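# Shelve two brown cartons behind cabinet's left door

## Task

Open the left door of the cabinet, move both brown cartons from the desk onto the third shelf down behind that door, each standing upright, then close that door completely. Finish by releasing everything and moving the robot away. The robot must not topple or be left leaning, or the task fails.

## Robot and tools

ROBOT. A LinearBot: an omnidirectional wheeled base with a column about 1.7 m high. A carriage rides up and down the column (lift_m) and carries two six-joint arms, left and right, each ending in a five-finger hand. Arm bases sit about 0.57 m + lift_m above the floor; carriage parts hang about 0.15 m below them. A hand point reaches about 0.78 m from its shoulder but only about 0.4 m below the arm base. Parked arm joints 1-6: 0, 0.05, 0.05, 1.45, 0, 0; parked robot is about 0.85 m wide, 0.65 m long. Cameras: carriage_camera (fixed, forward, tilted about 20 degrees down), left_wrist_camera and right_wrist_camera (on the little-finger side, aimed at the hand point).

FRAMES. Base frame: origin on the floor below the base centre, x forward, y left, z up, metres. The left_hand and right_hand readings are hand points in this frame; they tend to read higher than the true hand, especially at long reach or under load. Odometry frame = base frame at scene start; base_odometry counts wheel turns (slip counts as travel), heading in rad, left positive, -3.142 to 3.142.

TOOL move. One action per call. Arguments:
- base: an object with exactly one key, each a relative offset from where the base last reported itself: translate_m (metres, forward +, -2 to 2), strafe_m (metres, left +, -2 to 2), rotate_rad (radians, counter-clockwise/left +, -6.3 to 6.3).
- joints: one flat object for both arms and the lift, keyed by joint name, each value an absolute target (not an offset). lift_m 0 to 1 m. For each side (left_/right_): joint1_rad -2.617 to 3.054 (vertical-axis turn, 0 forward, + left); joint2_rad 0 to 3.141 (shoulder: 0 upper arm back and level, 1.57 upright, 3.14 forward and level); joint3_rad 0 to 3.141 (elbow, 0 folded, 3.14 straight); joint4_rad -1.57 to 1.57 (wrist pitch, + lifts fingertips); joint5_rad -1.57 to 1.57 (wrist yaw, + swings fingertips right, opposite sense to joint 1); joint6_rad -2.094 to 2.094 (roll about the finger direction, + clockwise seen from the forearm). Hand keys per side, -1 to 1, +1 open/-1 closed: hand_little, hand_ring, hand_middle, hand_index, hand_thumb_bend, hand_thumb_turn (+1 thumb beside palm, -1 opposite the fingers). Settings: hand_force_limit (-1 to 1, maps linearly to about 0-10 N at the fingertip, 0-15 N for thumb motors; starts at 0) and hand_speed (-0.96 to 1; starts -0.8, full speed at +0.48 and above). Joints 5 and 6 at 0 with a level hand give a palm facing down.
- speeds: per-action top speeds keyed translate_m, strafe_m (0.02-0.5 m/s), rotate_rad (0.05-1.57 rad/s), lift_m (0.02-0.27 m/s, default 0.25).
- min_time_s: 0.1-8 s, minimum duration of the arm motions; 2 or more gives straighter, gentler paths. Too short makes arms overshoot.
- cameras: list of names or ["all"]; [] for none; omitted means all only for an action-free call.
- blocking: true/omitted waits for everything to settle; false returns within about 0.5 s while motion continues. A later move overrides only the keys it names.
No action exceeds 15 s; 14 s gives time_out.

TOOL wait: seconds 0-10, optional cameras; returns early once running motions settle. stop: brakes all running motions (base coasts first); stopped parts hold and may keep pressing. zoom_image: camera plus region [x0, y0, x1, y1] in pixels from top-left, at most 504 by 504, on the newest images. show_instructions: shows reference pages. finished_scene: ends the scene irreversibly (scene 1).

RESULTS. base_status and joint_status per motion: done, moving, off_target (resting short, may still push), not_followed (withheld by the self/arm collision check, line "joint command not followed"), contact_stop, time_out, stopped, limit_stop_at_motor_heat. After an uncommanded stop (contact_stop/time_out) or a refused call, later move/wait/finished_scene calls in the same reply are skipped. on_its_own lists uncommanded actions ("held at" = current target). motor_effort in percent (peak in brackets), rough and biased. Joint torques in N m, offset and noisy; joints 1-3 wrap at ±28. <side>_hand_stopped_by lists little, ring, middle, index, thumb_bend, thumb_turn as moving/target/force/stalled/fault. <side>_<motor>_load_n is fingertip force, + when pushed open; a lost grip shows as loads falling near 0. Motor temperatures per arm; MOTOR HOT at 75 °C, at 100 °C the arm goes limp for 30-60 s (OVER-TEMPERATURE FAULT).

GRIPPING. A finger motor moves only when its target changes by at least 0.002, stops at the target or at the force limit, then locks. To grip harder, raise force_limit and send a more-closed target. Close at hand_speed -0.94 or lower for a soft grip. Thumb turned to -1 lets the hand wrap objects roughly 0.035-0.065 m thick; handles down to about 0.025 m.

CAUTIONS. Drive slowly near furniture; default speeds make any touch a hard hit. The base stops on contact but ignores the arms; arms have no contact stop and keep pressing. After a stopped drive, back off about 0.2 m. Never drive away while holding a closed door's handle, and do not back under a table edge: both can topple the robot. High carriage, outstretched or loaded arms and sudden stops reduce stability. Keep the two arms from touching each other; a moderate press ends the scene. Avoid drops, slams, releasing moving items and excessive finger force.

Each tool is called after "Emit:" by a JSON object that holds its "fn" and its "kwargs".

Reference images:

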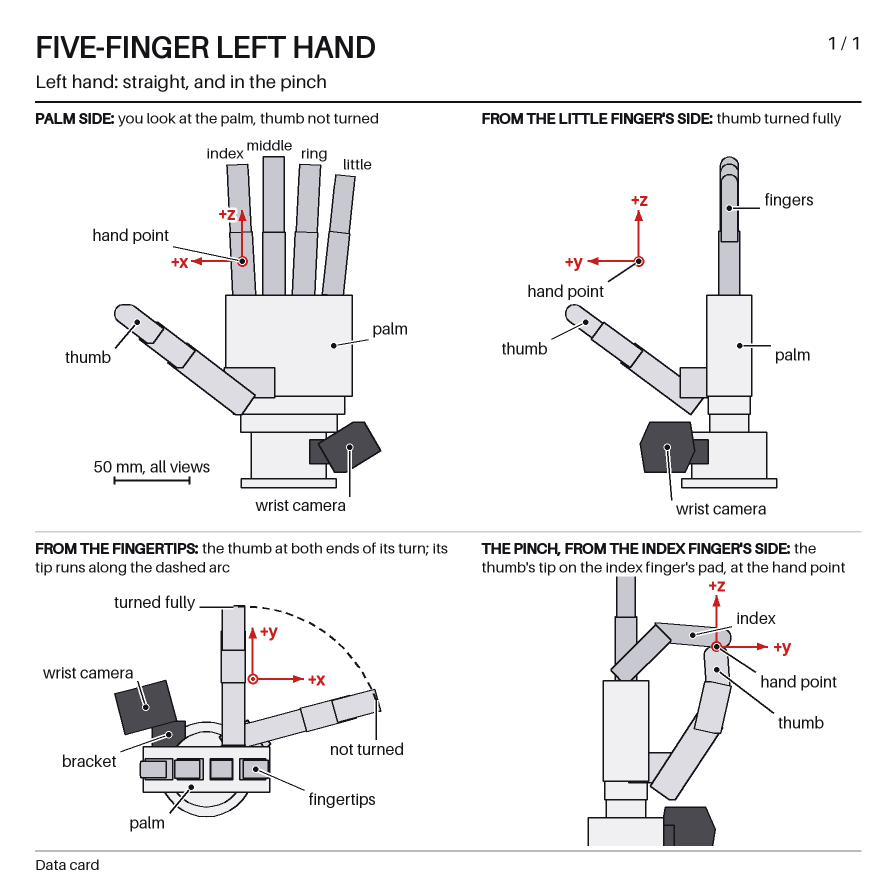

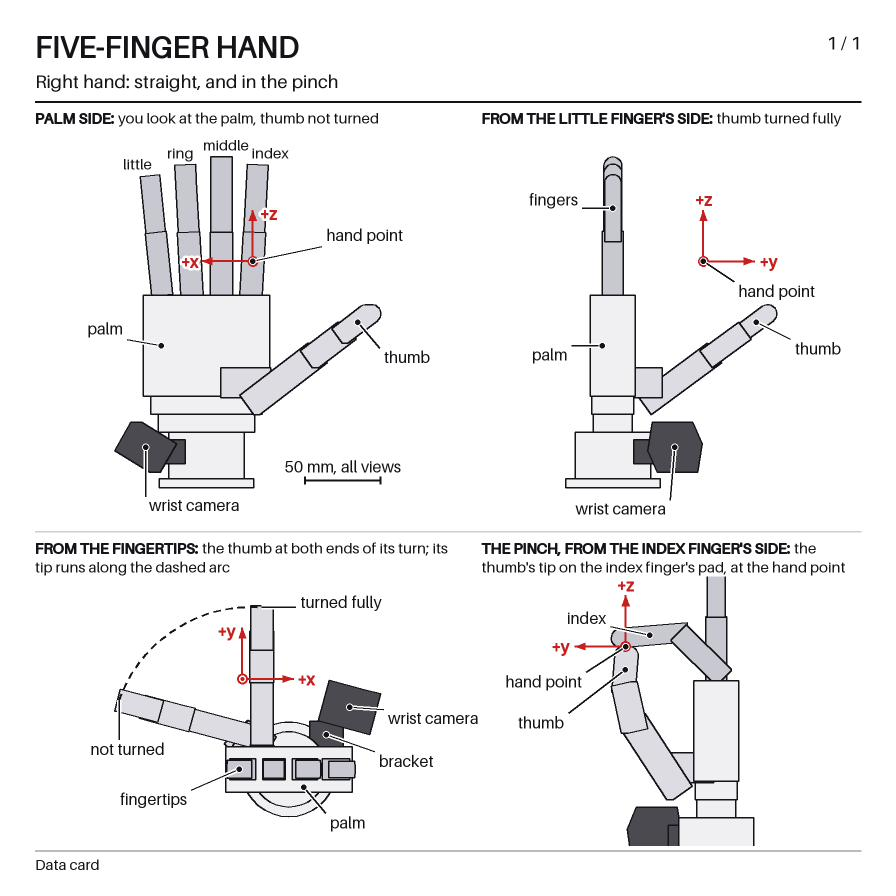

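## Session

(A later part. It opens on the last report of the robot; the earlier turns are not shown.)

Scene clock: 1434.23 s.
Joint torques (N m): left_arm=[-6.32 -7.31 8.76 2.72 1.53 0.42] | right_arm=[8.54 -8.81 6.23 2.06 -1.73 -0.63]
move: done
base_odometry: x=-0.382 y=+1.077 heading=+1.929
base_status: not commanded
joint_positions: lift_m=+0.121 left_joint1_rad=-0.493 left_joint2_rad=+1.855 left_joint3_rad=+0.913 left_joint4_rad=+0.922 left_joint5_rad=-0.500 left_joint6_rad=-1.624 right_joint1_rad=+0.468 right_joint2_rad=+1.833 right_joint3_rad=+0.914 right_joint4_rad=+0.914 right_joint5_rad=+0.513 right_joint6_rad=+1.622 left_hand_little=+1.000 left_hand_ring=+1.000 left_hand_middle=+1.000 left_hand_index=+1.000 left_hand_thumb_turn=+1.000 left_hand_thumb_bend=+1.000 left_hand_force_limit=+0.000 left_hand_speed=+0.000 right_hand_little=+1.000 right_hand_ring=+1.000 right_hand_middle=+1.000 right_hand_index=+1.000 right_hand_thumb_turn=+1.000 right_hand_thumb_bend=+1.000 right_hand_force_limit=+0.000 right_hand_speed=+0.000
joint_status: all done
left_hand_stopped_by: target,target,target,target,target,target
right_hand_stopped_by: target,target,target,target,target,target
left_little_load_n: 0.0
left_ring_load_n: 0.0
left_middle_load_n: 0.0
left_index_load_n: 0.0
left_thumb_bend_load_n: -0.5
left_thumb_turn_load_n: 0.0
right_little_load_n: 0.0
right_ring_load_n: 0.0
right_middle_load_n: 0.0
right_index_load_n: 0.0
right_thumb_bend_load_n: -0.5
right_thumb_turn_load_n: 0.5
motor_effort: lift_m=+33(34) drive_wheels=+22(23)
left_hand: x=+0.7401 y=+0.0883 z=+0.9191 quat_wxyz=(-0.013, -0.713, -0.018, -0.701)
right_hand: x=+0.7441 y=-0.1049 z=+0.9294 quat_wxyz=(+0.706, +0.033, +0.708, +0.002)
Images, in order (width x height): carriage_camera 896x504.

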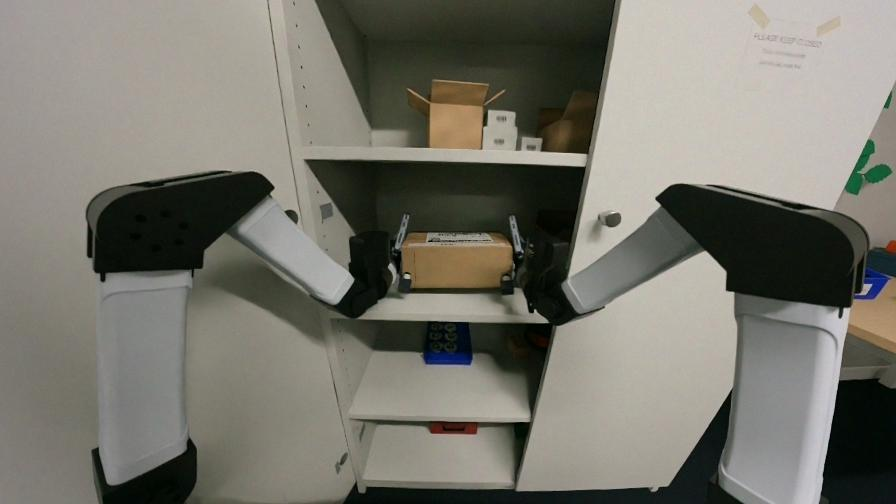

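Emit:
{"fn": "move", "kwargs": {"joints": {"lift_m": 0.105}, "speeds": {"lift_m": 0.03}, "cameras": ["carriage_camera"]}}

Emit:
{"fn": "zoom_image", "kwargs": {"camera": "carriage_camera", "region": [340, 200, 564, 360]}}

Scene clock: 1437.00 s.
Joint torques (N m): left_arm=[-6.3 -7.34 8.66 2.75 1.52 0.49] | right_arm=[8.65 -8.65 6.24 2.07 -1.74 -0.63]
move: done
base_odometry: x=-0.382 y=+1.077 heading=+1.929
base_status: not commanded
joint_positions: lift_m=+0.106 left_joint1_rad=-0.493 left_joint2_rad=+1.855 left_joint3_rad=+0.913 left_joint4_rad=+0.921 left_joint5_rad=-0.500 left_joint6_rad=-1.624 right_joint1_rad=+0.468 right_joint2_rad=+1.833 right_joint3_rad=+0.914 right_joint4_rad=+0.915 right_joint5_rad=+0.513 right_joint6_rad=+1.622 left_hand_little=+1.000 left_hand_ring=+1.000 left_hand_middle=+1.000 left_hand_index=+1.000 left_hand_thumb_turn=+1.000 left_hand_thumb_bend=+1.000 left_hand_force_limit=+0.000 left_hand_speed=+0.000 right_hand_little=+1.000 right_hand_ring=+1.000 right_hand_middle=+1.000 right_hand_index=+1.000 right_hand_thumb_turn=+1.000 right_hand_thumb_bend=+1.000 right_hand_force_limit=+0.000 right_hand_speed=+0.000
joint_status: all done
left_hand_stopped_by: target,target,target,target,target,target
right_hand_stopped_by: target,target,target,target,target,target
left_little_load_n: 0.0
left_ring_load_n: 0.0
left_middle_load_n: 0.0
left_index_load_n: 0.0
left_thumb_bend_load_n: -0.5
left_thumb_turn_load_n: 0.0
right_little_load_n: 0.0
right_ring_load_n: 0.0
right_middle_load_n: 0.0
right_index_load_n: 0.0
right_thumb_bend_load_n: -0.5
right_thumb_turn_load_n: 0.5
motor_effort: lift_m=+33(34) drive_wheels=+23(23)
left_hand: x=+0.7401 y=+0.0883 z=+0.9040 quat_wxyz=(-0.013, -0.713, -0.018, -0.701)
right_hand: x=+0.7441 y=-0.1049 z=+0.9146 quat_wxyz=(+0.706, +0.033, +0.707, +0.002)
Images, in order (width x height): carriage_camera 896x504.

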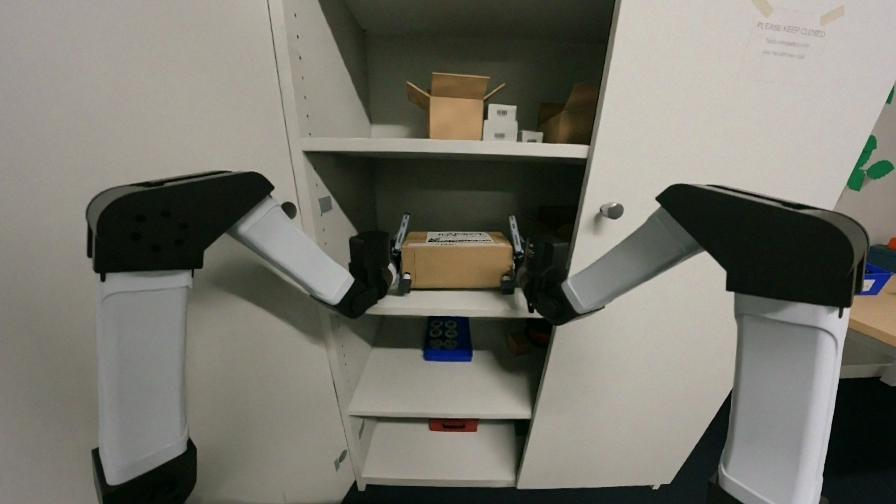

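Scaled by 2.250 from the camera's image (finer frame: 1280x720).

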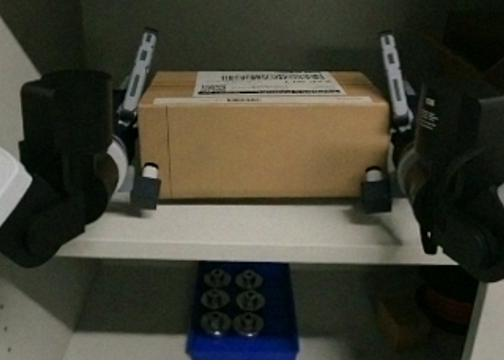

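Emit:
{"fn": "move", "kwargs": {"joints": {"lift_m": 0.095}, "speeds": {"lift_m": 0.02}, "cameras": ["carriage_camera"]}}

Emit:
{"fn": "zoom_image", "kwargs": {"camera": "carriage_camera", "region": [380, 260, 540, 320]}}

Scene clock: 1439.47 s.
Joint torques (N m): left_arm=[-6.23 -7.21 8.68 2.64 1.5 0.45] | right_arm=[8.57 -8.73 6.34 2.02 -1.73 -0.6]
move: done
base_odometry: x=-0.382 y=+1.077 heading=+1.928
base_status: not commanded
joint_positions: lift_m=+0.096 left_joint1_rad=-0.493 left_joint2_rad=+1.855 left_joint3_rad=+0.913 left_joint4_rad=+0.923 left_joint5_rad=-0.500 left_joint6_rad=-1.624 right_joint1_rad=+0.468 right_joint2_rad=+1.833 right_joint3_rad=+0.914 right_joint4_rad=+0.917 right_joint5_rad=+0.513 right_joint6_rad=+1.622 left_hand_little=+1.000 left_hand_ring=+1.000 left_hand_middle=+1.000 left_hand_index=+1.000 left_hand_thumb_turn=+1.000 left_hand_thumb_bend=+1.000 left_hand_force_limit=+0.000 left_hand_speed=+0.000 right_hand_little=+1.000 right_hand_ring=+1.000 right_hand_middle=+1.000 right_hand_index=+1.000 right_hand_thumb_turn=+1.000 right_hand_thumb_bend=+1.000 right_hand_force_limit=+0.000 right_hand_speed=+0.000
joint_status: all done
left_hand_stopped_by: target,target,target,target,target,target
right_hand_stopped_by: target,target,target,target,target,target
left_little_load_n: 0.0
left_ring_load_n: 0.0
left_middle_load_n: 0.0
left_index_load_n: 0.0
left_thumb_bend_load_n: -0.5
left_thumb_turn_load_n: 0.0
right_little_load_n: 0.0
right_ring_load_n: 0.0
right_middle_load_n: 0.0
right_index_load_n: 0.0
right_thumb_bend_load_n: -0.5
right_thumb_turn_load_n: 0.0
motor_effort: lift_m=+32(33) drive_wheels=+23(23)
left_hand: x=+0.7401 y=+0.0883 z=+0.8945 quat_wxyz=(-0.013, -0.713, -0.018, -0.701)
right_hand: x=+0.7441 y=-0.1049 z=+0.9053 quat_wxyz=(+0.707, +0.034, +0.707, +0.002)
Images, in order (width x height): carriage_camera 896x504.

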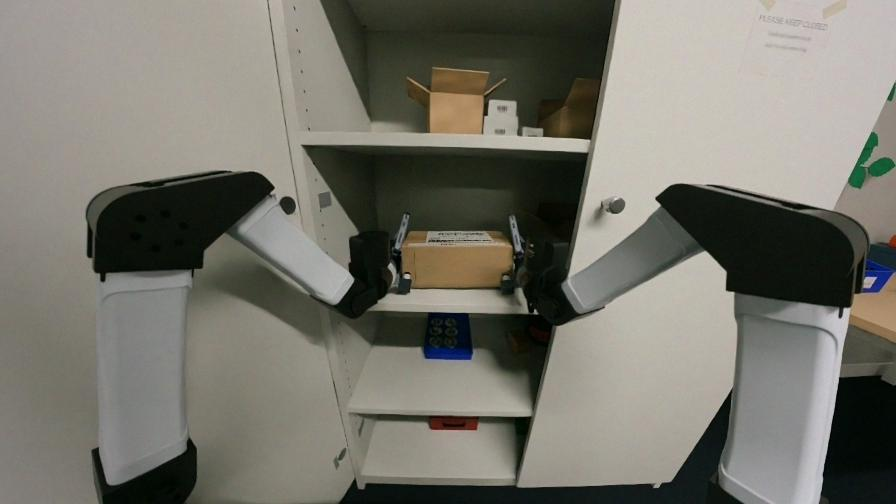

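Scaled by 3.150 from the camera's image (finer frame: 1280x720).

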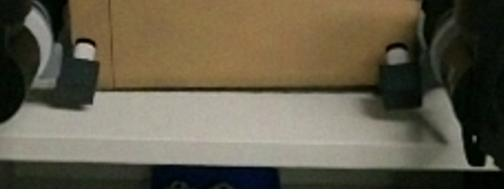

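Emit:
{"fn": "move", "kwargs": {"joints": {"lift_m": 0.087}, "speeds": {"lift_m": 0.02}, "cameras": ["carriage_camera"]}}

Emit:
{"fn": "zoom_image", "kwargs": {"camera": "carriage_camera", "region": [380, 260, 540, 320]}}

Scene clock: 1442.37 s.
Joint torques (N m): left_arm=[-6.35 -7.04 8.96 2.45 1.53 0.49] | right_arm=[8.66 -8.73 6.26 2 -1.74 -0.62]
move: done
base_odometry: x=-0.382 y=+1.077 heading=+1.928
base_status: not commanded
joint_positions: lift_m=+0.088 left_joint1_rad=-0.493 left_joint2_rad=+1.855 left_joint3_rad=+0.913 left_joint4_rad=+0.945 left_joint5_rad=-0.500 left_joint6_rad=-1.624 right_joint1_rad=+0.468 right_joint2_rad=+1.833 right_joint3_rad=+0.914 right_joint4_rad=+0.918 right_joint5_rad=+0.513 right_joint6_rad=+1.622 left_hand_little=+1.000 left_hand_ring=+1.000 left_hand_middle=+1.000 left_hand_index=+1.000 left_hand_thumb_turn=+1.000 left_hand_thumb_bend=+1.000 left_hand_force_limit=+0.000 left_hand_speed=+0.000 right_hand_little=+1.000 right_hand_ring=+1.000 right_hand_middle=+1.000 right_hand_index=+1.000 right_hand_thumb_turn=+1.000 right_hand_thumb_bend=+1.000 right_hand_force_limit=+0.000 right_hand_speed=+0.000
joint_status: all done
left_hand_stopped_by: target,target,target,target,target,target
right_hand_stopped_by: target,target,target,target,target,target
left_little_load_n: 0.0
left_ring_load_n: 0.0
left_middle_load_n: 0.0
left_index_load_n: 0.0
left_thumb_bend_load_n: -0.5
left_thumb_turn_load_n: 0.0
right_little_load_n: 0.0
right_ring_load_n: 0.0
right_middle_load_n: 0.0
right_index_load_n: 0.0
right_thumb_bend_load_n: -1.0
right_thumb_turn_load_n: 0.0
motor_effort: lift_m=+31(32) drive_wheels=+23(23)
left_hand: x=+0.7395 y=+0.0886 z=+0.8927 quat_wxyz=(-0.017, -0.706, -0.022, -0.708)
right_hand: x=+0.7440 y=-0.1049 z=+0.8975 quat_wxyz=(+0.707, +0.034, +0.707, +0.002)
Images, in order (width x height): carriage_camera 896x504.

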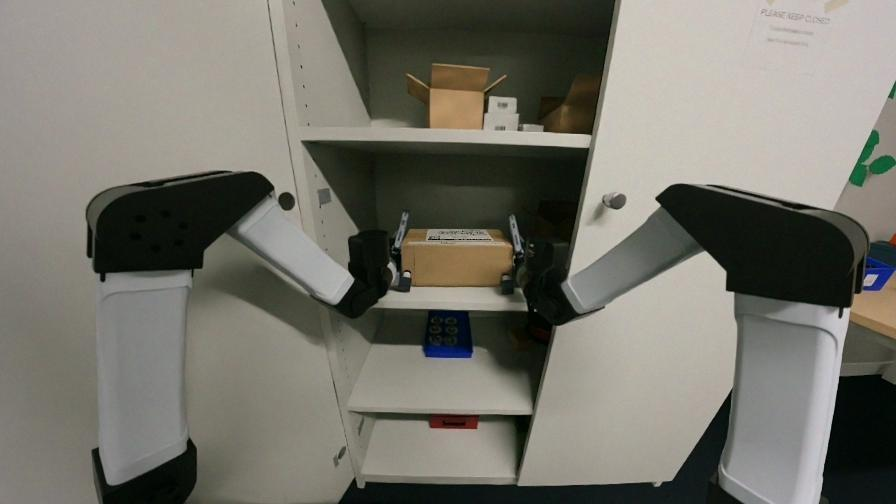

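Scaled by 3.150 from the camera's image (finer frame: 1280x720).

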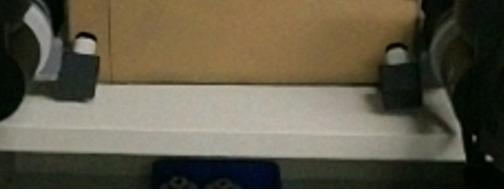

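Emit:
{"fn": "move", "kwargs": {"joints": {"lift_m": 0.082}, "speeds": {"lift_m": 0.02}}}

Emit:
{"fn": "move", "kwargs": {"joints": {"left_joint1_rad": -0.49, "left_joint5_rad": -0.47, "right_joint1_rad": 0.475, "right_joint5_rad": 0.47}, "min_time_s": 2.5}}

Emit:
{"fn": "move", "kwargs": {"joints": {"left_joint1_rad": -0.44, "left_joint5_rad": -0.44, "right_joint1_rad": 0.43, "right_joint5_rad": 0.43}, "min_time_s": 2, "cameras": ["carriage_camera"]}}

Emit:
{"fn": "zoom_image", "kwargs": {"camera": "carriage_camera", "region": [340, 200, 564, 360]}}

Scene clock: 1448.03 s.
Joint torques (N m): left_arm=[-6.3 -7.36 8.76 2.21 1.51 0.43] | right_arm=[8.66 -9.01 6.22 2 -1.76 -0.65]
move: done
base_odometry: x=-0.382 y=+1.077 heading=+1.928
base_status: not commanded
joint_positions: lift_m=+0.083 left_joint1_rad=-0.493 left_joint2_rad=+1.855 left_joint3_rad=+0.913 left_joint4_rad=+0.963 left_joint5_rad=-0.497 left_joint6_rad=-1.624 right_joint1_rad=+0.468 right_joint2_rad=+1.833 right_joint3_rad=+0.914 right_joint4_rad=+0.921 right_joint5_rad=+0.513 right_joint6_rad=+1.622 left_hand_little=+1.000 left_hand_ring=+1.000 left_hand_middle=+1.000 left_hand_index=+1.000 left_hand_thumb_turn=+1.000 left_hand_thumb_bend=+1.000 left_hand_force_limit=+0.000 left_hand_speed=+0.000 right_hand_little=+1.000 right_hand_ring=+1.000 right_hand_middle=+1.000 right_hand_index=+1.000 right_hand_thumb_turn=+1.000 right_hand_thumb_bend=+1.000 right_hand_force_limit=+0.000 right_hand_speed=+0.000
joint_status: all done
left_hand_stopped_by: target,target,target,target,target,target
right_hand_stopped_by: target,target,target,target,target,target
left_little_load_n: 0.0
left_ring_load_n: 0.0
left_middle_load_n: 0.0
left_index_load_n: 0.0
left_thumb_bend_load_n: -0.5
left_thumb_turn_load_n: 0.0
right_little_load_n: 0.0
right_ring_load_n: 0.0
right_middle_load_n: 0.0
right_index_load_n: 0.0
right_thumb_bend_load_n: -0.5
right_thumb_turn_load_n: 0.5
motor_effort: lift_m=+32(32) drive_wheels=+23(23)
left_hand: x=+0.7386 y=+0.0882 z=+0.8925 quat_wxyz=(-0.021, -0.700, -0.023, -0.713)
right_hand: x=+0.7439 y=-0.1050 z=+0.8933 quat_wxyz=(+0.708, +0.034, +0.706, +0.003)
pictures: none

Scene clock: 1450.83 s.
Joint torques (N m): left_arm=[-0.34 -7.3 8.92 2.22 0.24 0.22] | right_arm=[1.01 -8.69 6.3 1.99 -0.46 -0.34]
move: off_target
base_odometry: x=-0.382 y=+1.077 heading=+1.928
base_status: not commanded
joint_positions: lift_m=+0.083 left_joint1_rad=-0.482 left_joint2_rad=+1.855 left_joint3_rad=+0.913 left_joint4_rad=+0.966 left_joint5_rad=-0.504 left_joint6_rad=-1.599 right_joint1_rad=+0.463 right_joint2_rad=+1.833 right_joint3_rad=+0.914 right_joint4_rad=+0.921 right_joint5_rad=+0.517 right_joint6_rad=+1.600 left_hand_little=+1.000 left_hand_ring=+1.000 left_hand_middle=+1.000 left_hand_index=+1.000 left_hand_thumb_turn=+1.000 left_hand_thumb_bend=+1.000 left_hand_force_limit=+0.000 left_hand_speed=+0.000 right_hand_little=+1.000 right_hand_ring=+1.000 right_hand_middle=+1.000 right_hand_index=+1.000 right_hand_thumb_turn=+1.000 right_hand_thumb_bend=+1.000 right_hand_force_limit=+0.000 right_hand_speed=+0.000
joint_status: left_joint5_rad off_target (ended at -0.504, target -0.470); right_joint5_rad off_target (ended at +0.518, target +0.470); the others done
left_hand_stopped_by: target,target,target,target,target,target
right_hand_stopped_by: target,target,target,target,target,target
left_little_load_n: 0.0
left_ring_load_n: 0.0
left_middle_load_n: 0.0
left_index_load_n: 0.0
left_thumb_bend_load_n: 0.0
left_thumb_turn_load_n: 0.0
right_little_load_n: 0.0
right_ring_load_n: 0.0
right_middle_load_n: 0.0
right_index_load_n: 0.0
right_thumb_bend_load_n: 0.0
right_thumb_turn_load_n: 0.0
motor_effort: lift_m=+31(33) drive_wheels=+23(24)
left_hand: x=+0.7415 y=+0.0947 z=+0.8918 quat_wxyz=(-0.007, -0.699, -0.022, -0.715)
right_hand: x=+0.7452 y=-0.1077 z=+0.8920 quat_wxyz=(+0.708, +0.030, +0.706, -0.009)
pictures: none

Scene clock: 1453.13 s.
Joint torques (N m): left_arm=[0.94 -7.02 8.96 2.28 -0.04 0.07] | right_arm=[-0.61 -8.69 6.32 2 -0.16 -0.18]
move: done
base_odometry: x=-0.382 y=+1.077 heading=+1.928
base_status: not commanded
joint_positions: lift_m=+0.083 left_joint1_rad=-0.446 left_joint2_rad=+1.855 left_joint3_rad=+0.913 left_joint4_rad=+0.962 left_joint5_rad=-0.446 left_joint6_rad=-1.577 right_joint1_rad=+0.437 right_joint2_rad=+1.833 right_joint3_rad=+0.914 right_joint4_rad=+0.922 right_joint5_rad=+0.446 right_joint6_rad=+1.584 left_hand_little=+1.000 left_hand_ring=+1.000 left_hand_middle=+1.000 left_hand_index=+1.000 left_hand_thumb_turn=+1.000 left_hand_thumb_bend=+1.000 left_hand_force_limit=+0.000 left_hand_speed=+0.000 right_hand_little=+1.000 right_hand_ring=+1.000 right_hand_middle=+1.000 right_hand_index=+1.000 right_hand_thumb_turn=+1.000 right_hand_thumb_bend=+1.000 right_hand_force_limit=+0.000 right_hand_speed=+0.000
joint_status: all done
left_hand_stopped_by: target,target,target,target,target,target
right_hand_stopped_by: target,target,target,target,target,target
left_little_load_n: 0.0
left_ring_load_n: 0.0
left_middle_load_n: 0.0
left_index_load_n: 0.0
left_thumb_bend_load_n: 0.0
left_thumb_turn_load_n: 0.0
right_little_load_n: 0.0
right_ring_load_n: 0.0
right_middle_load_n: 0.0
right_index_load_n: 0.0
right_thumb_bend_load_n: 0.0
right_thumb_turn_load_n: 0.0
motor_effort: lift_m=+33(33) drive_wheels=+22(24)
left_hand: x=+0.7462 y=+0.1011 z=+0.8894 quat_wxyz=(-0.005, -0.701, -0.005, -0.713)
right_hand: x=+0.7469 y=-0.1067 z=+0.8913 quat_wxyz=(+0.708, +0.008, +0.706, +0.002)
Images, in order (width x height): carriage_camera 896x504.

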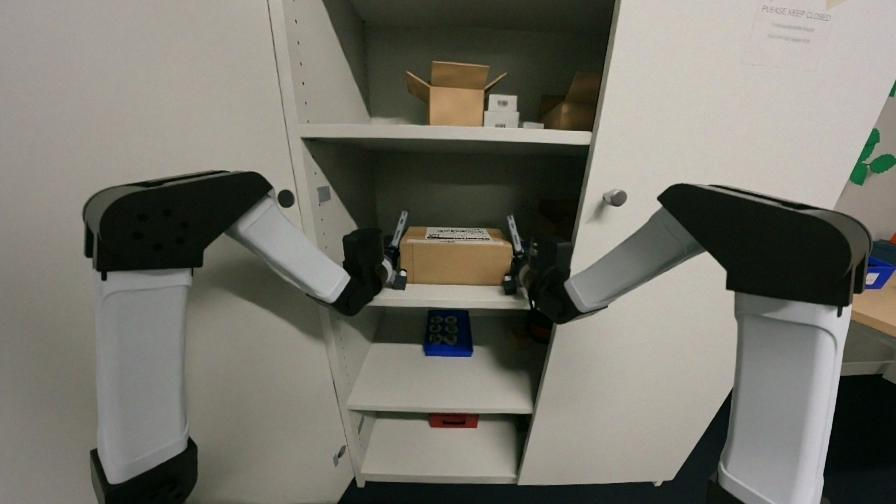

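Scaled by 2.250 from the camera's image (finer frame: 1280x720).

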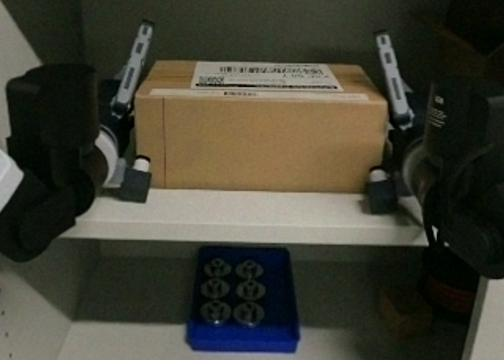

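Emit:
{"fn": "move", "kwargs": {"base": {"translate_m": -0.16}, "speeds": {"translate_m": 0.06}, "cameras": ["carriage_camera"]}}

Emit:
{"fn": "move", "kwargs": {"joints": {"left_joint1_rad": -0.52, "left_joint5_rad": -0.52, "right_joint1_rad": 0.52, "right_joint5_rad": 0.52, "left_joint6_rad": -1.57, "right_joint6_rad": 1.57}, "min_time_s": 2, "cameras": ["carriage_camera"]}}

Emit:
{"fn": "zoom_image", "kwargs": {"camera": "carriage_camera", "region": [300, 150, 600, 350]}}

Scene clock: 1462.77 s.
Joint torques (N m): left_arm=[0.46 -7.17 8.84 2.37 0 0.04] | right_arm=[-0.38 -8.76 6.2 2 -0.07 -0.18]
move: done
base_odometry: x=-0.326 y=+0.927 heading=+1.928
base_status: done
joint_positions: lift_m=+0.082 left_joint1_rad=-0.443 left_joint2_rad=+1.855 left_joint3_rad=+0.913 left_joint4_rad=+0.957 left_joint5_rad=-0.445 left_joint6_rad=-1.577 right_joint1_rad=+0.433 right_joint2_rad=+1.833 right_joint3_rad=+0.914 right_joint4_rad=+0.922 right_joint5_rad=+0.441 right_joint6_rad=+1.584 left_hand_little=+1.000 left_hand_ring=+1.000 left_hand_middle=+1.000 left_hand_index=+1.000 left_hand_thumb_turn=+1.000 left_hand_thumb_bend=+1.000 left_hand_force_limit=+0.000 left_hand_speed=+0.000 right_hand_little=+1.000 right_hand_ring=+1.000 right_hand_middle=+1.000 right_hand_index=+1.000 right_hand_thumb_turn=+1.000 right_hand_thumb_bend=+1.000 right_hand_force_limit=+0.000 right_hand_speed=+0.000
joint_status: not commanded
left_hand_stopped_by: target,target,target,target,target,target
right_hand_stopped_by: target,target,target,target,target,target
left_little_load_n: 0.0
left_ring_load_n: 0.0
left_middle_load_n: 0.0
left_index_load_n: 0.0
left_thumb_bend_load_n: 0.0
left_thumb_turn_load_n: 0.0
right_little_load_n: 0.0
right_ring_load_n: 0.0
right_middle_load_n: 0.0
right_index_load_n: 0.0
right_thumb_bend_load_n: 0.0
right_thumb_turn_load_n: 0.0
motor_effort: lift_m=+42(42) drive_wheels=+6(28)
left_hand: x=+0.7470 y=+0.1025 z=+0.8874 quat_wxyz=(-0.004, -0.702, -0.005, -0.712)
right_hand: x=+0.7473 y=-0.1076 z=+0.8908 quat_wxyz=(+0.708, +0.008, +0.706, +0.003)
Images, in order (width x height): carriage_camera 896x504.

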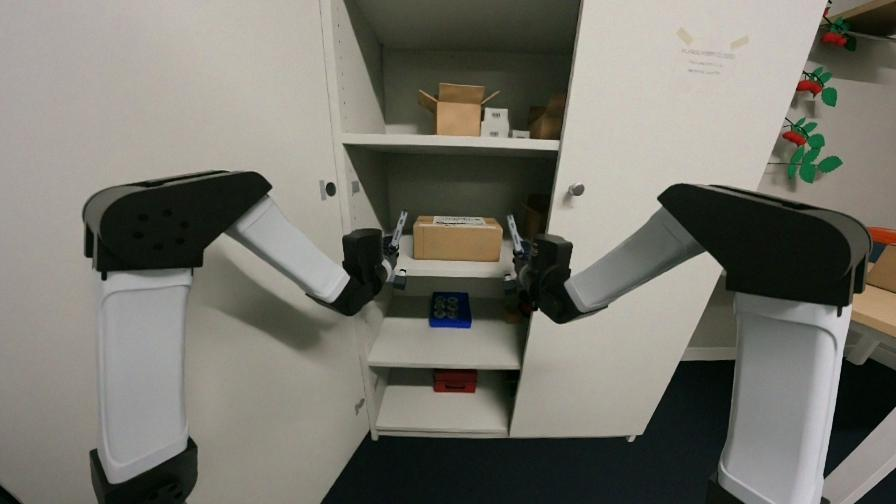

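Scene clock: 1465.07 s.
Joint torques (N m): left_arm=[0.06 -7.25 8.66 2.31 -0.2 0.02] | right_arm=[0.57 -8.76 6.2 1.96 0.15 -0.17]
move: done
base_odometry: x=-0.326 y=+0.927 heading=+1.928
base_status: not commanded
joint_positions: lift_m=+0.082 left_joint1_rad=-0.515 left_joint2_rad=+1.855 left_joint3_rad=+0.913 left_joint4_rad=+0.957 left_joint5_rad=-0.511 left_joint6_rad=-1.576 right_joint1_rad=+0.513 right_joint2_rad=+1.833 right_joint3_rad=+0.914 right_joint4_rad=+0.922 right_joint5_rad=+0.504 right_joint6_rad=+1.584 left_hand_little=+1.000 left_hand_ring=+1.000 left_hand_middle=+1.000 left_hand_index=+1.000 left_hand_thumb_turn=+1.000 left_hand_thumb_bend=+1.000 left_hand_force_limit=+0.000 left_hand_speed=+0.000 right_hand_little=+1.000 right_hand_ring=+1.000 right_hand_middle=+1.000 right_hand_index=+1.000 right_hand_thumb_turn=+1.000 right_hand_thumb_bend=+1.000 right_hand_force_limit=+0.000 right_hand_speed=+0.000
joint_status: all done
left_hand_stopped_by: target,target,target,target,target,target
right_hand_stopped_by: target,target,target,target,target,target
left_little_load_n: 0.0
left_ring_load_n: 0.0
left_middle_load_n: 0.0
left_index_load_n: 0.0
left_thumb_bend_load_n: 0.0
left_thumb_turn_load_n: -0.5
right_little_load_n: 0.0
right_ring_load_n: 0.0
right_middle_load_n: 0.0
right_index_load_n: 0.0
right_thumb_bend_load_n: 0.0
right_thumb_turn_load_n: 0.0
motor_effort: lift_m=+41(43) drive_wheels=+6(7)
left_hand: x=+0.7346 y=+0.0782 z=+0.8873 quat_wxyz=(-0.006, -0.702, -0.003, -0.712)
right_hand: x=+0.7332 y=-0.0787 z=+0.8908 quat_wxyz=(+0.708, +0.002, +0.706, +0.009)
Images, in order (width x height): carriage_camera 896x504.

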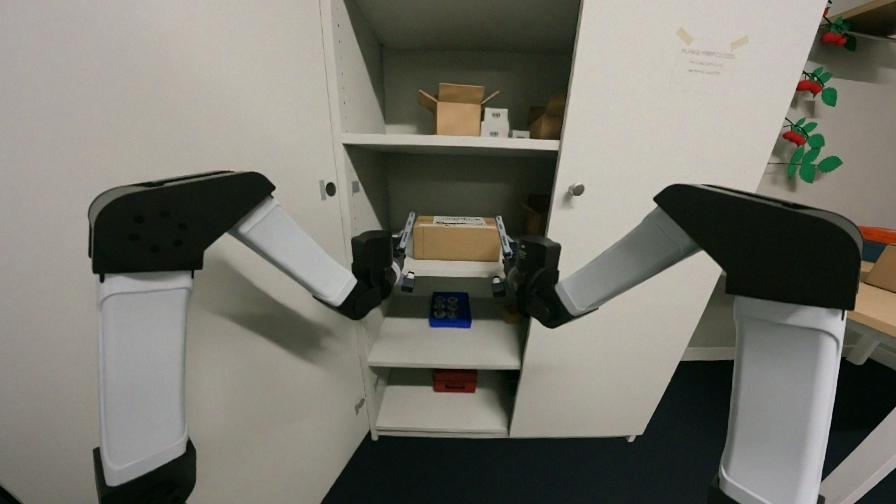

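Scaled by 1.680 from the camera's image (finer frame: 1280x720).

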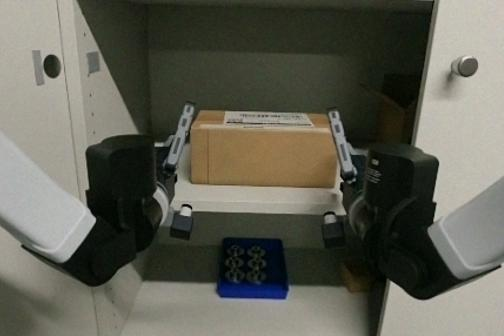

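Emit:
{"fn": "move", "kwargs": {"joints": {"left_joint1_rad": -0.67, "left_joint5_rad": -0.67, "right_joint1_rad": 0.67, "right_joint5_rad": 0.67}, "min_time_s": 2}}

Emit:
{"fn": "move", "kwargs": {"base": {"translate_m": 0.08}, "speeds": {"translate_m": 0.06}, "cameras": ["all"]}}

Emit:
{"fn": "zoom_image", "kwargs": {"camera": "carriage_camera", "region": [300, 150, 600, 350]}}

Scene clock: 1478.43 s.
Joint torques (N m): left_arm=[0.1 -7.13 8.92 2.21 -0.14 0.08] | right_arm=[0.53 -8.7 6.23 1.92 0.15 -0.17]
move: done
base_odometry: x=-0.326 y=+0.927 heading=+1.928
base_status: not commanded
joint_positions: lift_m=+0.082 left_joint1_rad=-0.666 left_joint2_rad=+1.855 left_joint3_rad=+0.913 left_joint4_rad=+0.957 left_joint5_rad=-0.661 left_joint6_rad=-1.576 right_joint1_rad=+0.663 right_joint2_rad=+1.833 right_joint3_rad=+0.914 right_joint4_rad=+0.922 right_joint5_rad=+0.653 right_joint6_rad=+1.584 left_hand_little=+1.000 left_hand_ring=+1.000 left_hand_middle=+1.000 left_hand_index=+1.000 left_hand_thumb_turn=+1.000 left_hand_thumb_bend=+1.000 left_hand_force_limit=+0.000 left_hand_speed=+0.000 right_hand_little=+1.000 right_hand_ring=+1.000 right_hand_middle=+1.000 right_hand_index=+1.000 right_hand_thumb_turn=+1.000 right_hand_thumb_bend=+1.000 right_hand_force_limit=+0.000 right_hand_speed=+0.000
joint_status: all done
left_hand_stopped_by: target,target,target,target,target,target
right_hand_stopped_by: target,target,target,target,target,target
left_little_load_n: 0.0
left_ring_load_n: 0.0
left_middle_load_n: 0.0
left_index_load_n: 0.0
left_thumb_bend_load_n: 0.0
left_thumb_turn_load_n: -0.5
right_little_load_n: 0.0
right_ring_load_n: 0.5
right_middle_load_n: 0.0
right_index_load_n: 0.0
right_thumb_bend_load_n: 0.0
right_thumb_turn_load_n: 0.0
motor_effort: lift_m=+41(43) drive_wheels=+6(6)
left_hand: x=+0.7044 y=+0.0330 z=+0.8872 quat_wxyz=(-0.007, -0.703, -0.004, -0.711)
right_hand: x=+0.7034 y=-0.0340 z=+0.8907 quat_wxyz=(+0.708, +0.002, +0.706, +0.009)
pictures: none

Scene clock: 1480.33 s.
Joint torques (N m): left_arm=[0.18 -7.21 8.77 2.21 -0.12 -0.01] | right_arm=[0.36 -8.57 6.09 1.93 0.11 -0.17]
move: done
base_odometry: x=-0.353 y=+1.002 heading=+1.928
base_status: done
joint_positions: lift_m=+0.082 left_joint1_rad=-0.668 left_joint2_rad=+1.855 left_joint3_rad=+0.913 left_joint4_rad=+0.956 left_joint5_rad=-0.667 left_joint6_rad=-1.576 right_joint1_rad=+0.664 right_joint2_rad=+1.833 right_joint3_rad=+0.914 right_joint4_rad=+0.923 right_joint5_rad=+0.657 right_joint6_rad=+1.584 left_hand_little=+1.000 left_hand_ring=+1.000 left_hand_middle=+1.000 left_hand_index=+1.000 left_hand_thumb_turn=+1.000 left_hand_thumb_bend=+1.000 left_hand_force_limit=+0.000 left_hand_speed=+0.000 right_hand_little=+1.000 right_hand_ring=+1.000 right_hand_middle=+1.000 right_hand_index=+1.000 right_hand_thumb_turn=+1.000 right_hand_thumb_bend=+1.000 right_hand_force_limit=+0.000 right_hand_speed=+0.000
joint_status: not commanded
left_hand_stopped_by: target,target,target,target,target,target
right_hand_stopped_by: target,target,target,target,target,target
left_little_load_n: 0.0
left_ring_load_n: 0.0
left_middle_load_n: 0.0
left_index_load_n: 0.0
left_thumb_bend_load_n: 0.0
left_thumb_turn_load_n: -0.5
right_little_load_n: 0.0
right_ring_load_n: 0.0
right_middle_load_n: 0.0
right_index_load_n: 0.0
right_thumb_bend_load_n: 0.0
right_thumb_turn_load_n: 0.0
motor_effort: lift_m=+42(43) drive_wheels=+6(14)
left_hand: x=+0.7043 y=+0.0333 z=+0.8869 quat_wxyz=(-0.005, -0.703, -0.005, -0.711)
right_hand: x=+0.7033 y=-0.0342 z=+0.8908 quat_wxyz=(+0.708, +0.003, +0.706, +0.008)
pictures: carriage_camera, left_wrist_camera, right_wrist_camera
Images, in order (width x height): carriage_camera 896x504, left_wrist_camera 896x504, right_wrist_camera 896x504.

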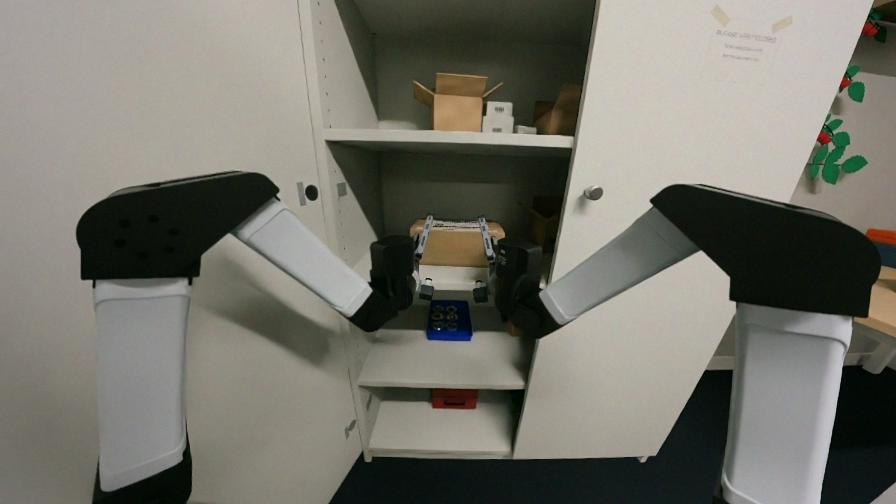

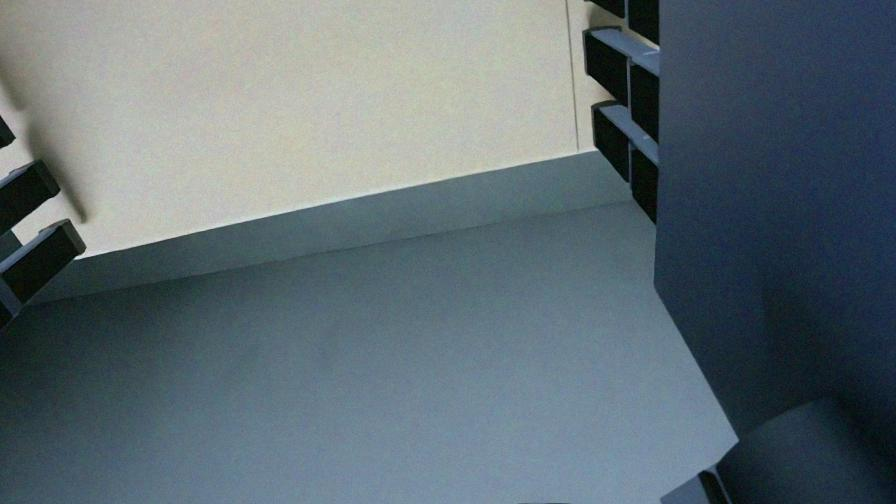

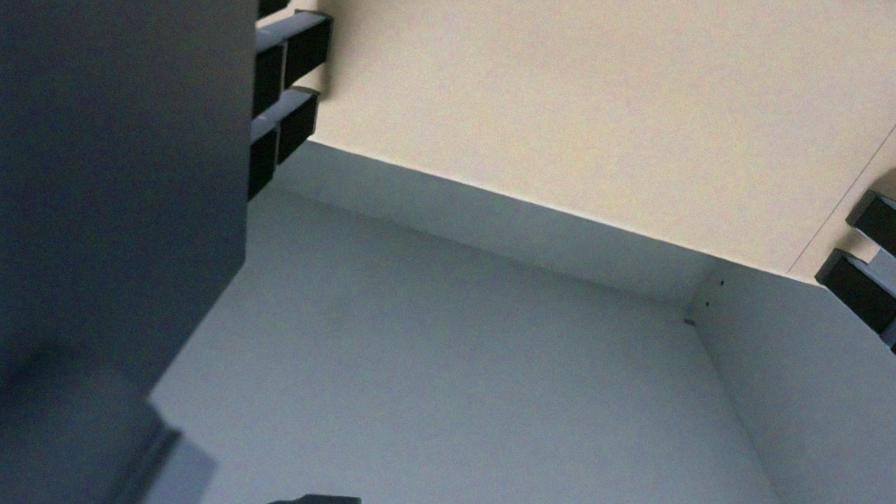

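Scaled by 1.680 from the camera's image (finer frame: 1280x720).

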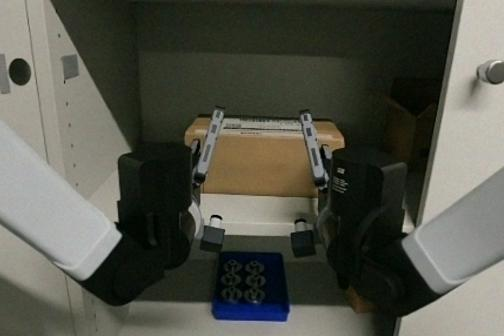

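Emit:
{"fn": "move", "kwargs": {"base": {"translate_m": 0.08}, "speeds": {"translate_m": 0.05}, "cameras": ["all"]}}

Emit:
{"fn": "zoom_image", "kwargs": {"camera": "carriage_camera", "region": [300, 150, 600, 350]}}

Scene clock: 1485.07 s.
Joint torques (N m): left_arm=[0.25 -7.02 8.44 2.24 -0.03 0.02] | right_arm=[0.32 -8.72 6.15 1.91 0.07 -0.19]
move: done
base_odometry: x=-0.381 y=+1.077 heading=+1.927
base_status: done
joint_positions: lift_m=+0.082 left_joint1_rad=-0.668 left_joint2_rad=+1.855 left_joint3_rad=+0.913 left_joint4_rad=+0.955 left_joint5_rad=-0.669 left_joint6_rad=-1.576 right_joint1_rad=+0.666 right_joint2_rad=+1.833 right_joint3_rad=+0.914 right_joint4_rad=+0.923 right_joint5_rad=+0.659 right_joint6_rad=+1.584 left_hand_little=+1.000 left_hand_ring=+1.000 left_hand_middle=+1.000 left_hand_index=+1.000 left_hand_thumb_turn=+1.000 left_hand_thumb_bend=+1.000 left_hand_force_limit=+0.000 left_hand_speed=+0.000 right_hand_little=+1.000 right_hand_ring=+1.000 right_hand_middle=+1.000 right_hand_index=+1.000 right_hand_thumb_turn=+1.000 right_hand_thumb_bend=+1.000 right_hand_force_limit=+0.000 right_hand_speed=+0.000
joint_status: not commanded
left_hand_stopped_by: target,target,target,target,target,target
right_hand_stopped_by: target,target,target,target,target,target
left_little_load_n: 0.0
left_ring_load_n: -0.5
left_middle_load_n: 0.0
left_index_load_n: 0.5
left_thumb_bend_load_n: 0.0
left_thumb_turn_load_n: -0.5
right_little_load_n: 0.0
right_ring_load_n: 0.0
right_middle_load_n: 0.0
right_index_load_n: 0.0
right_thumb_bend_load_n: 0.0
right_thumb_turn_load_n: -0.5
motor_effort: lift_m=+42(44) drive_wheels=+19(21)
left_hand: x=+0.7042 y=+0.0333 z=+0.8866 quat_wxyz=(-0.005, -0.703, -0.005, -0.711)
right_hand: x=+0.7030 y=-0.0339 z=+0.8909 quat_wxyz=(+0.708, +0.003, +0.706, +0.008)
pictures: carriage_camera, left_wrist_camera, right_wrist_camera
Images, in order (width x height): carriage_camera 896x504, left_wrist_camera 896x504, right_wrist_camera 896x504.

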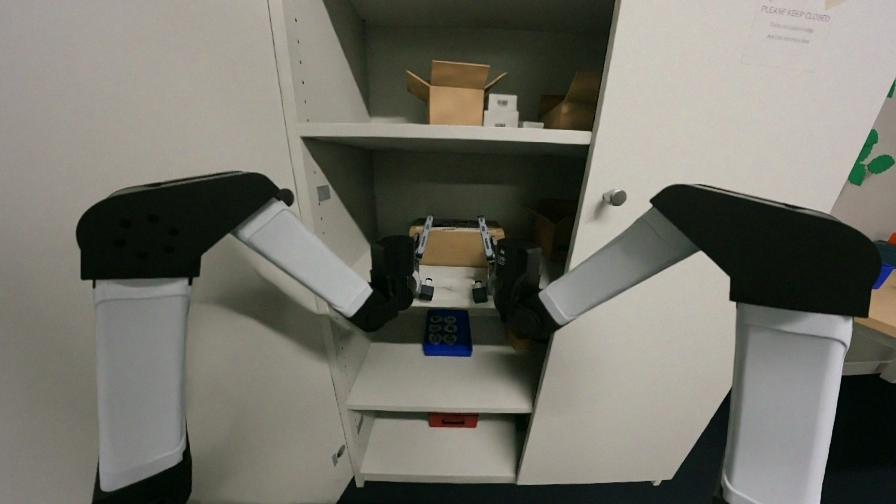

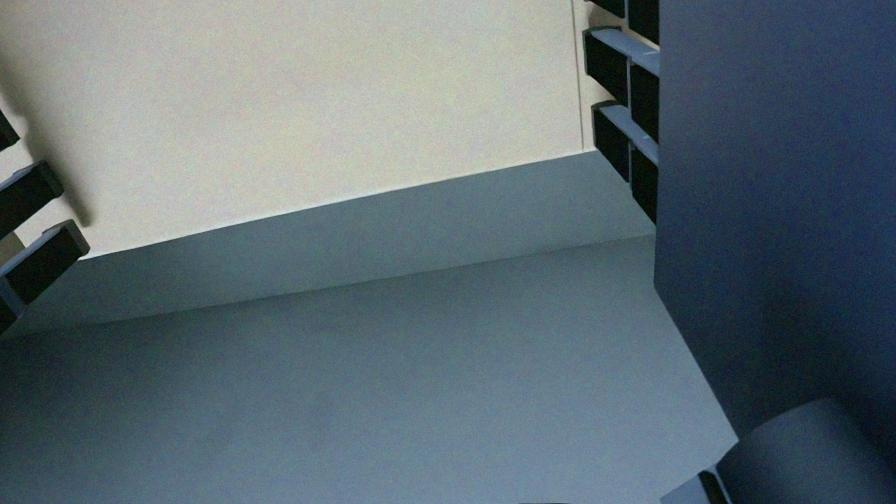

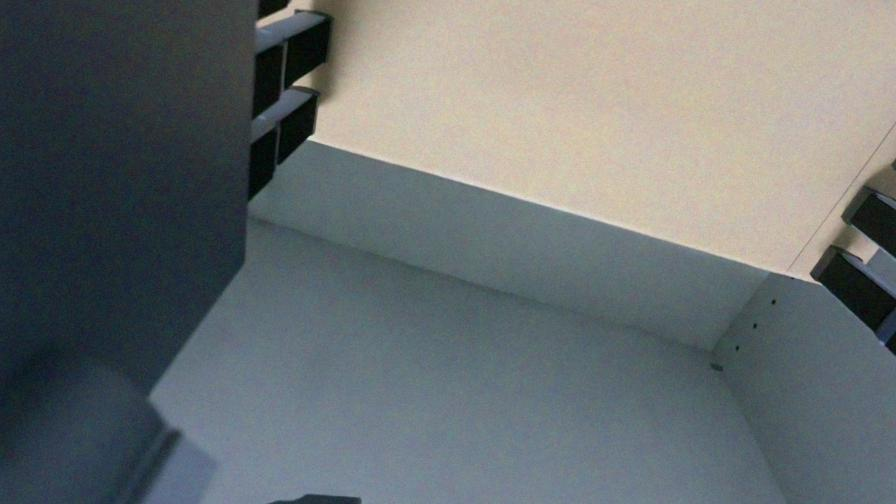

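Scaled by 1.680 from the camera's image (finer frame: 1280x720).

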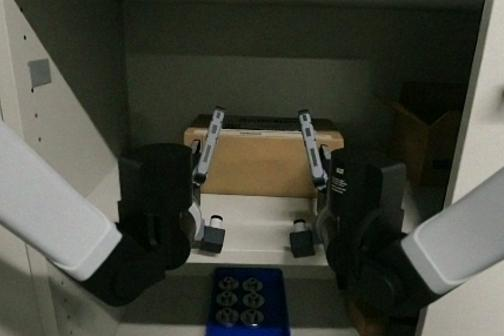

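Emit:
{"fn": "move", "kwargs": {"base": {"translate_m": 0.04}, "speeds": {"translate_m": 0.04}, "cameras": ["carriage_camera"]}}

Emit:
{"fn": "zoom_image", "kwargs": {"camera": "carriage_camera", "region": [350, 180, 550, 310]}}

Scene clock: 1489.50 s.
Joint torques (N m): left_arm=[0.12 -7.24 8.84 2.25 -0.08 0.04] | right_arm=[0.23 -8.79 6.37 1.91 0.1 -0.16]
move: contact_stop
base_odometry: x=-0.387 y=+1.095 heading=+1.923
base_status: translate_m contact_stop (by the wheels' count: +0.019 of +0.040)
joint_positions: lift_m=+0.082 left_joint1_rad=-0.668 left_joint2_rad=+1.855 left_joint3_rad=+0.914 left_joint4_rad=+0.955 left_joint5_rad=-0.671 left_joint6_rad=-1.576 right_joint1_rad=+0.668 right_joint2_rad=+1.833 right_joint3_rad=+0.914 right_joint4_rad=+0.924 right_joint5_rad=+0.661 right_joint6_rad=+1.584 left_hand_little=+1.000 left_hand_ring=+1.000 left_hand_middle=+1.000 left_hand_index=+1.000 left_hand_thumb_turn=+1.000 left_hand_thumb_bend=+1.000 left_hand_force_limit=+0.000 left_hand_speed=+0.000 right_hand_little=+1.000 right_hand_ring=+1.000 right_hand_middle=+1.000 right_hand_index=+1.000 right_hand_thumb_turn=+1.000 right_hand_thumb_bend=+1.000 right_hand_force_limit=+0.000 right_hand_speed=+0.000
joint_status: not commanded
left_hand_stopped_by: target,target,target,target,target,target
right_hand_stopped_by: target,target,target,target,target,target
left_little_load_n: 0.0
left_ring_load_n: 0.0
left_middle_load_n: 0.0
left_index_load_n: 0.0
left_thumb_bend_load_n: 0.0
left_thumb_turn_load_n: 0.0
right_little_load_n: 0.0
right_ring_load_n: 0.0
right_middle_load_n: 0.0
right_index_load_n: 0.0
right_thumb_bend_load_n: 0.0
right_thumb_turn_load_n: 0.0
motor_effort: lift_m=+41(47) drive_wheels=+29(63)
left_hand: x=+0.7044 y=+0.0336 z=+0.8869 quat_wxyz=(-0.004, -0.703, -0.006, -0.711)
right_hand: x=+0.7025 y=-0.0333 z=+0.8912 quat_wxyz=(+0.709, +0.003, +0.706, +0.008)
Images, in order (width x height): carriage_camera 896x504.

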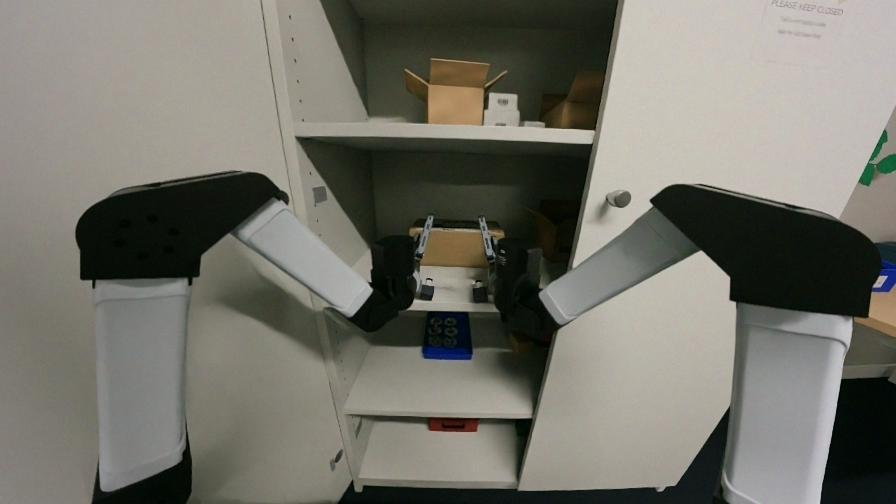

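Scaled by 2.520 from the camera's image (finer frame: 1280x720).

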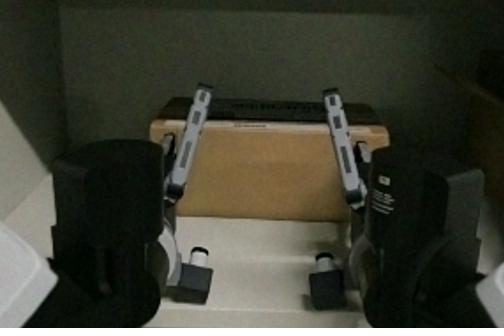

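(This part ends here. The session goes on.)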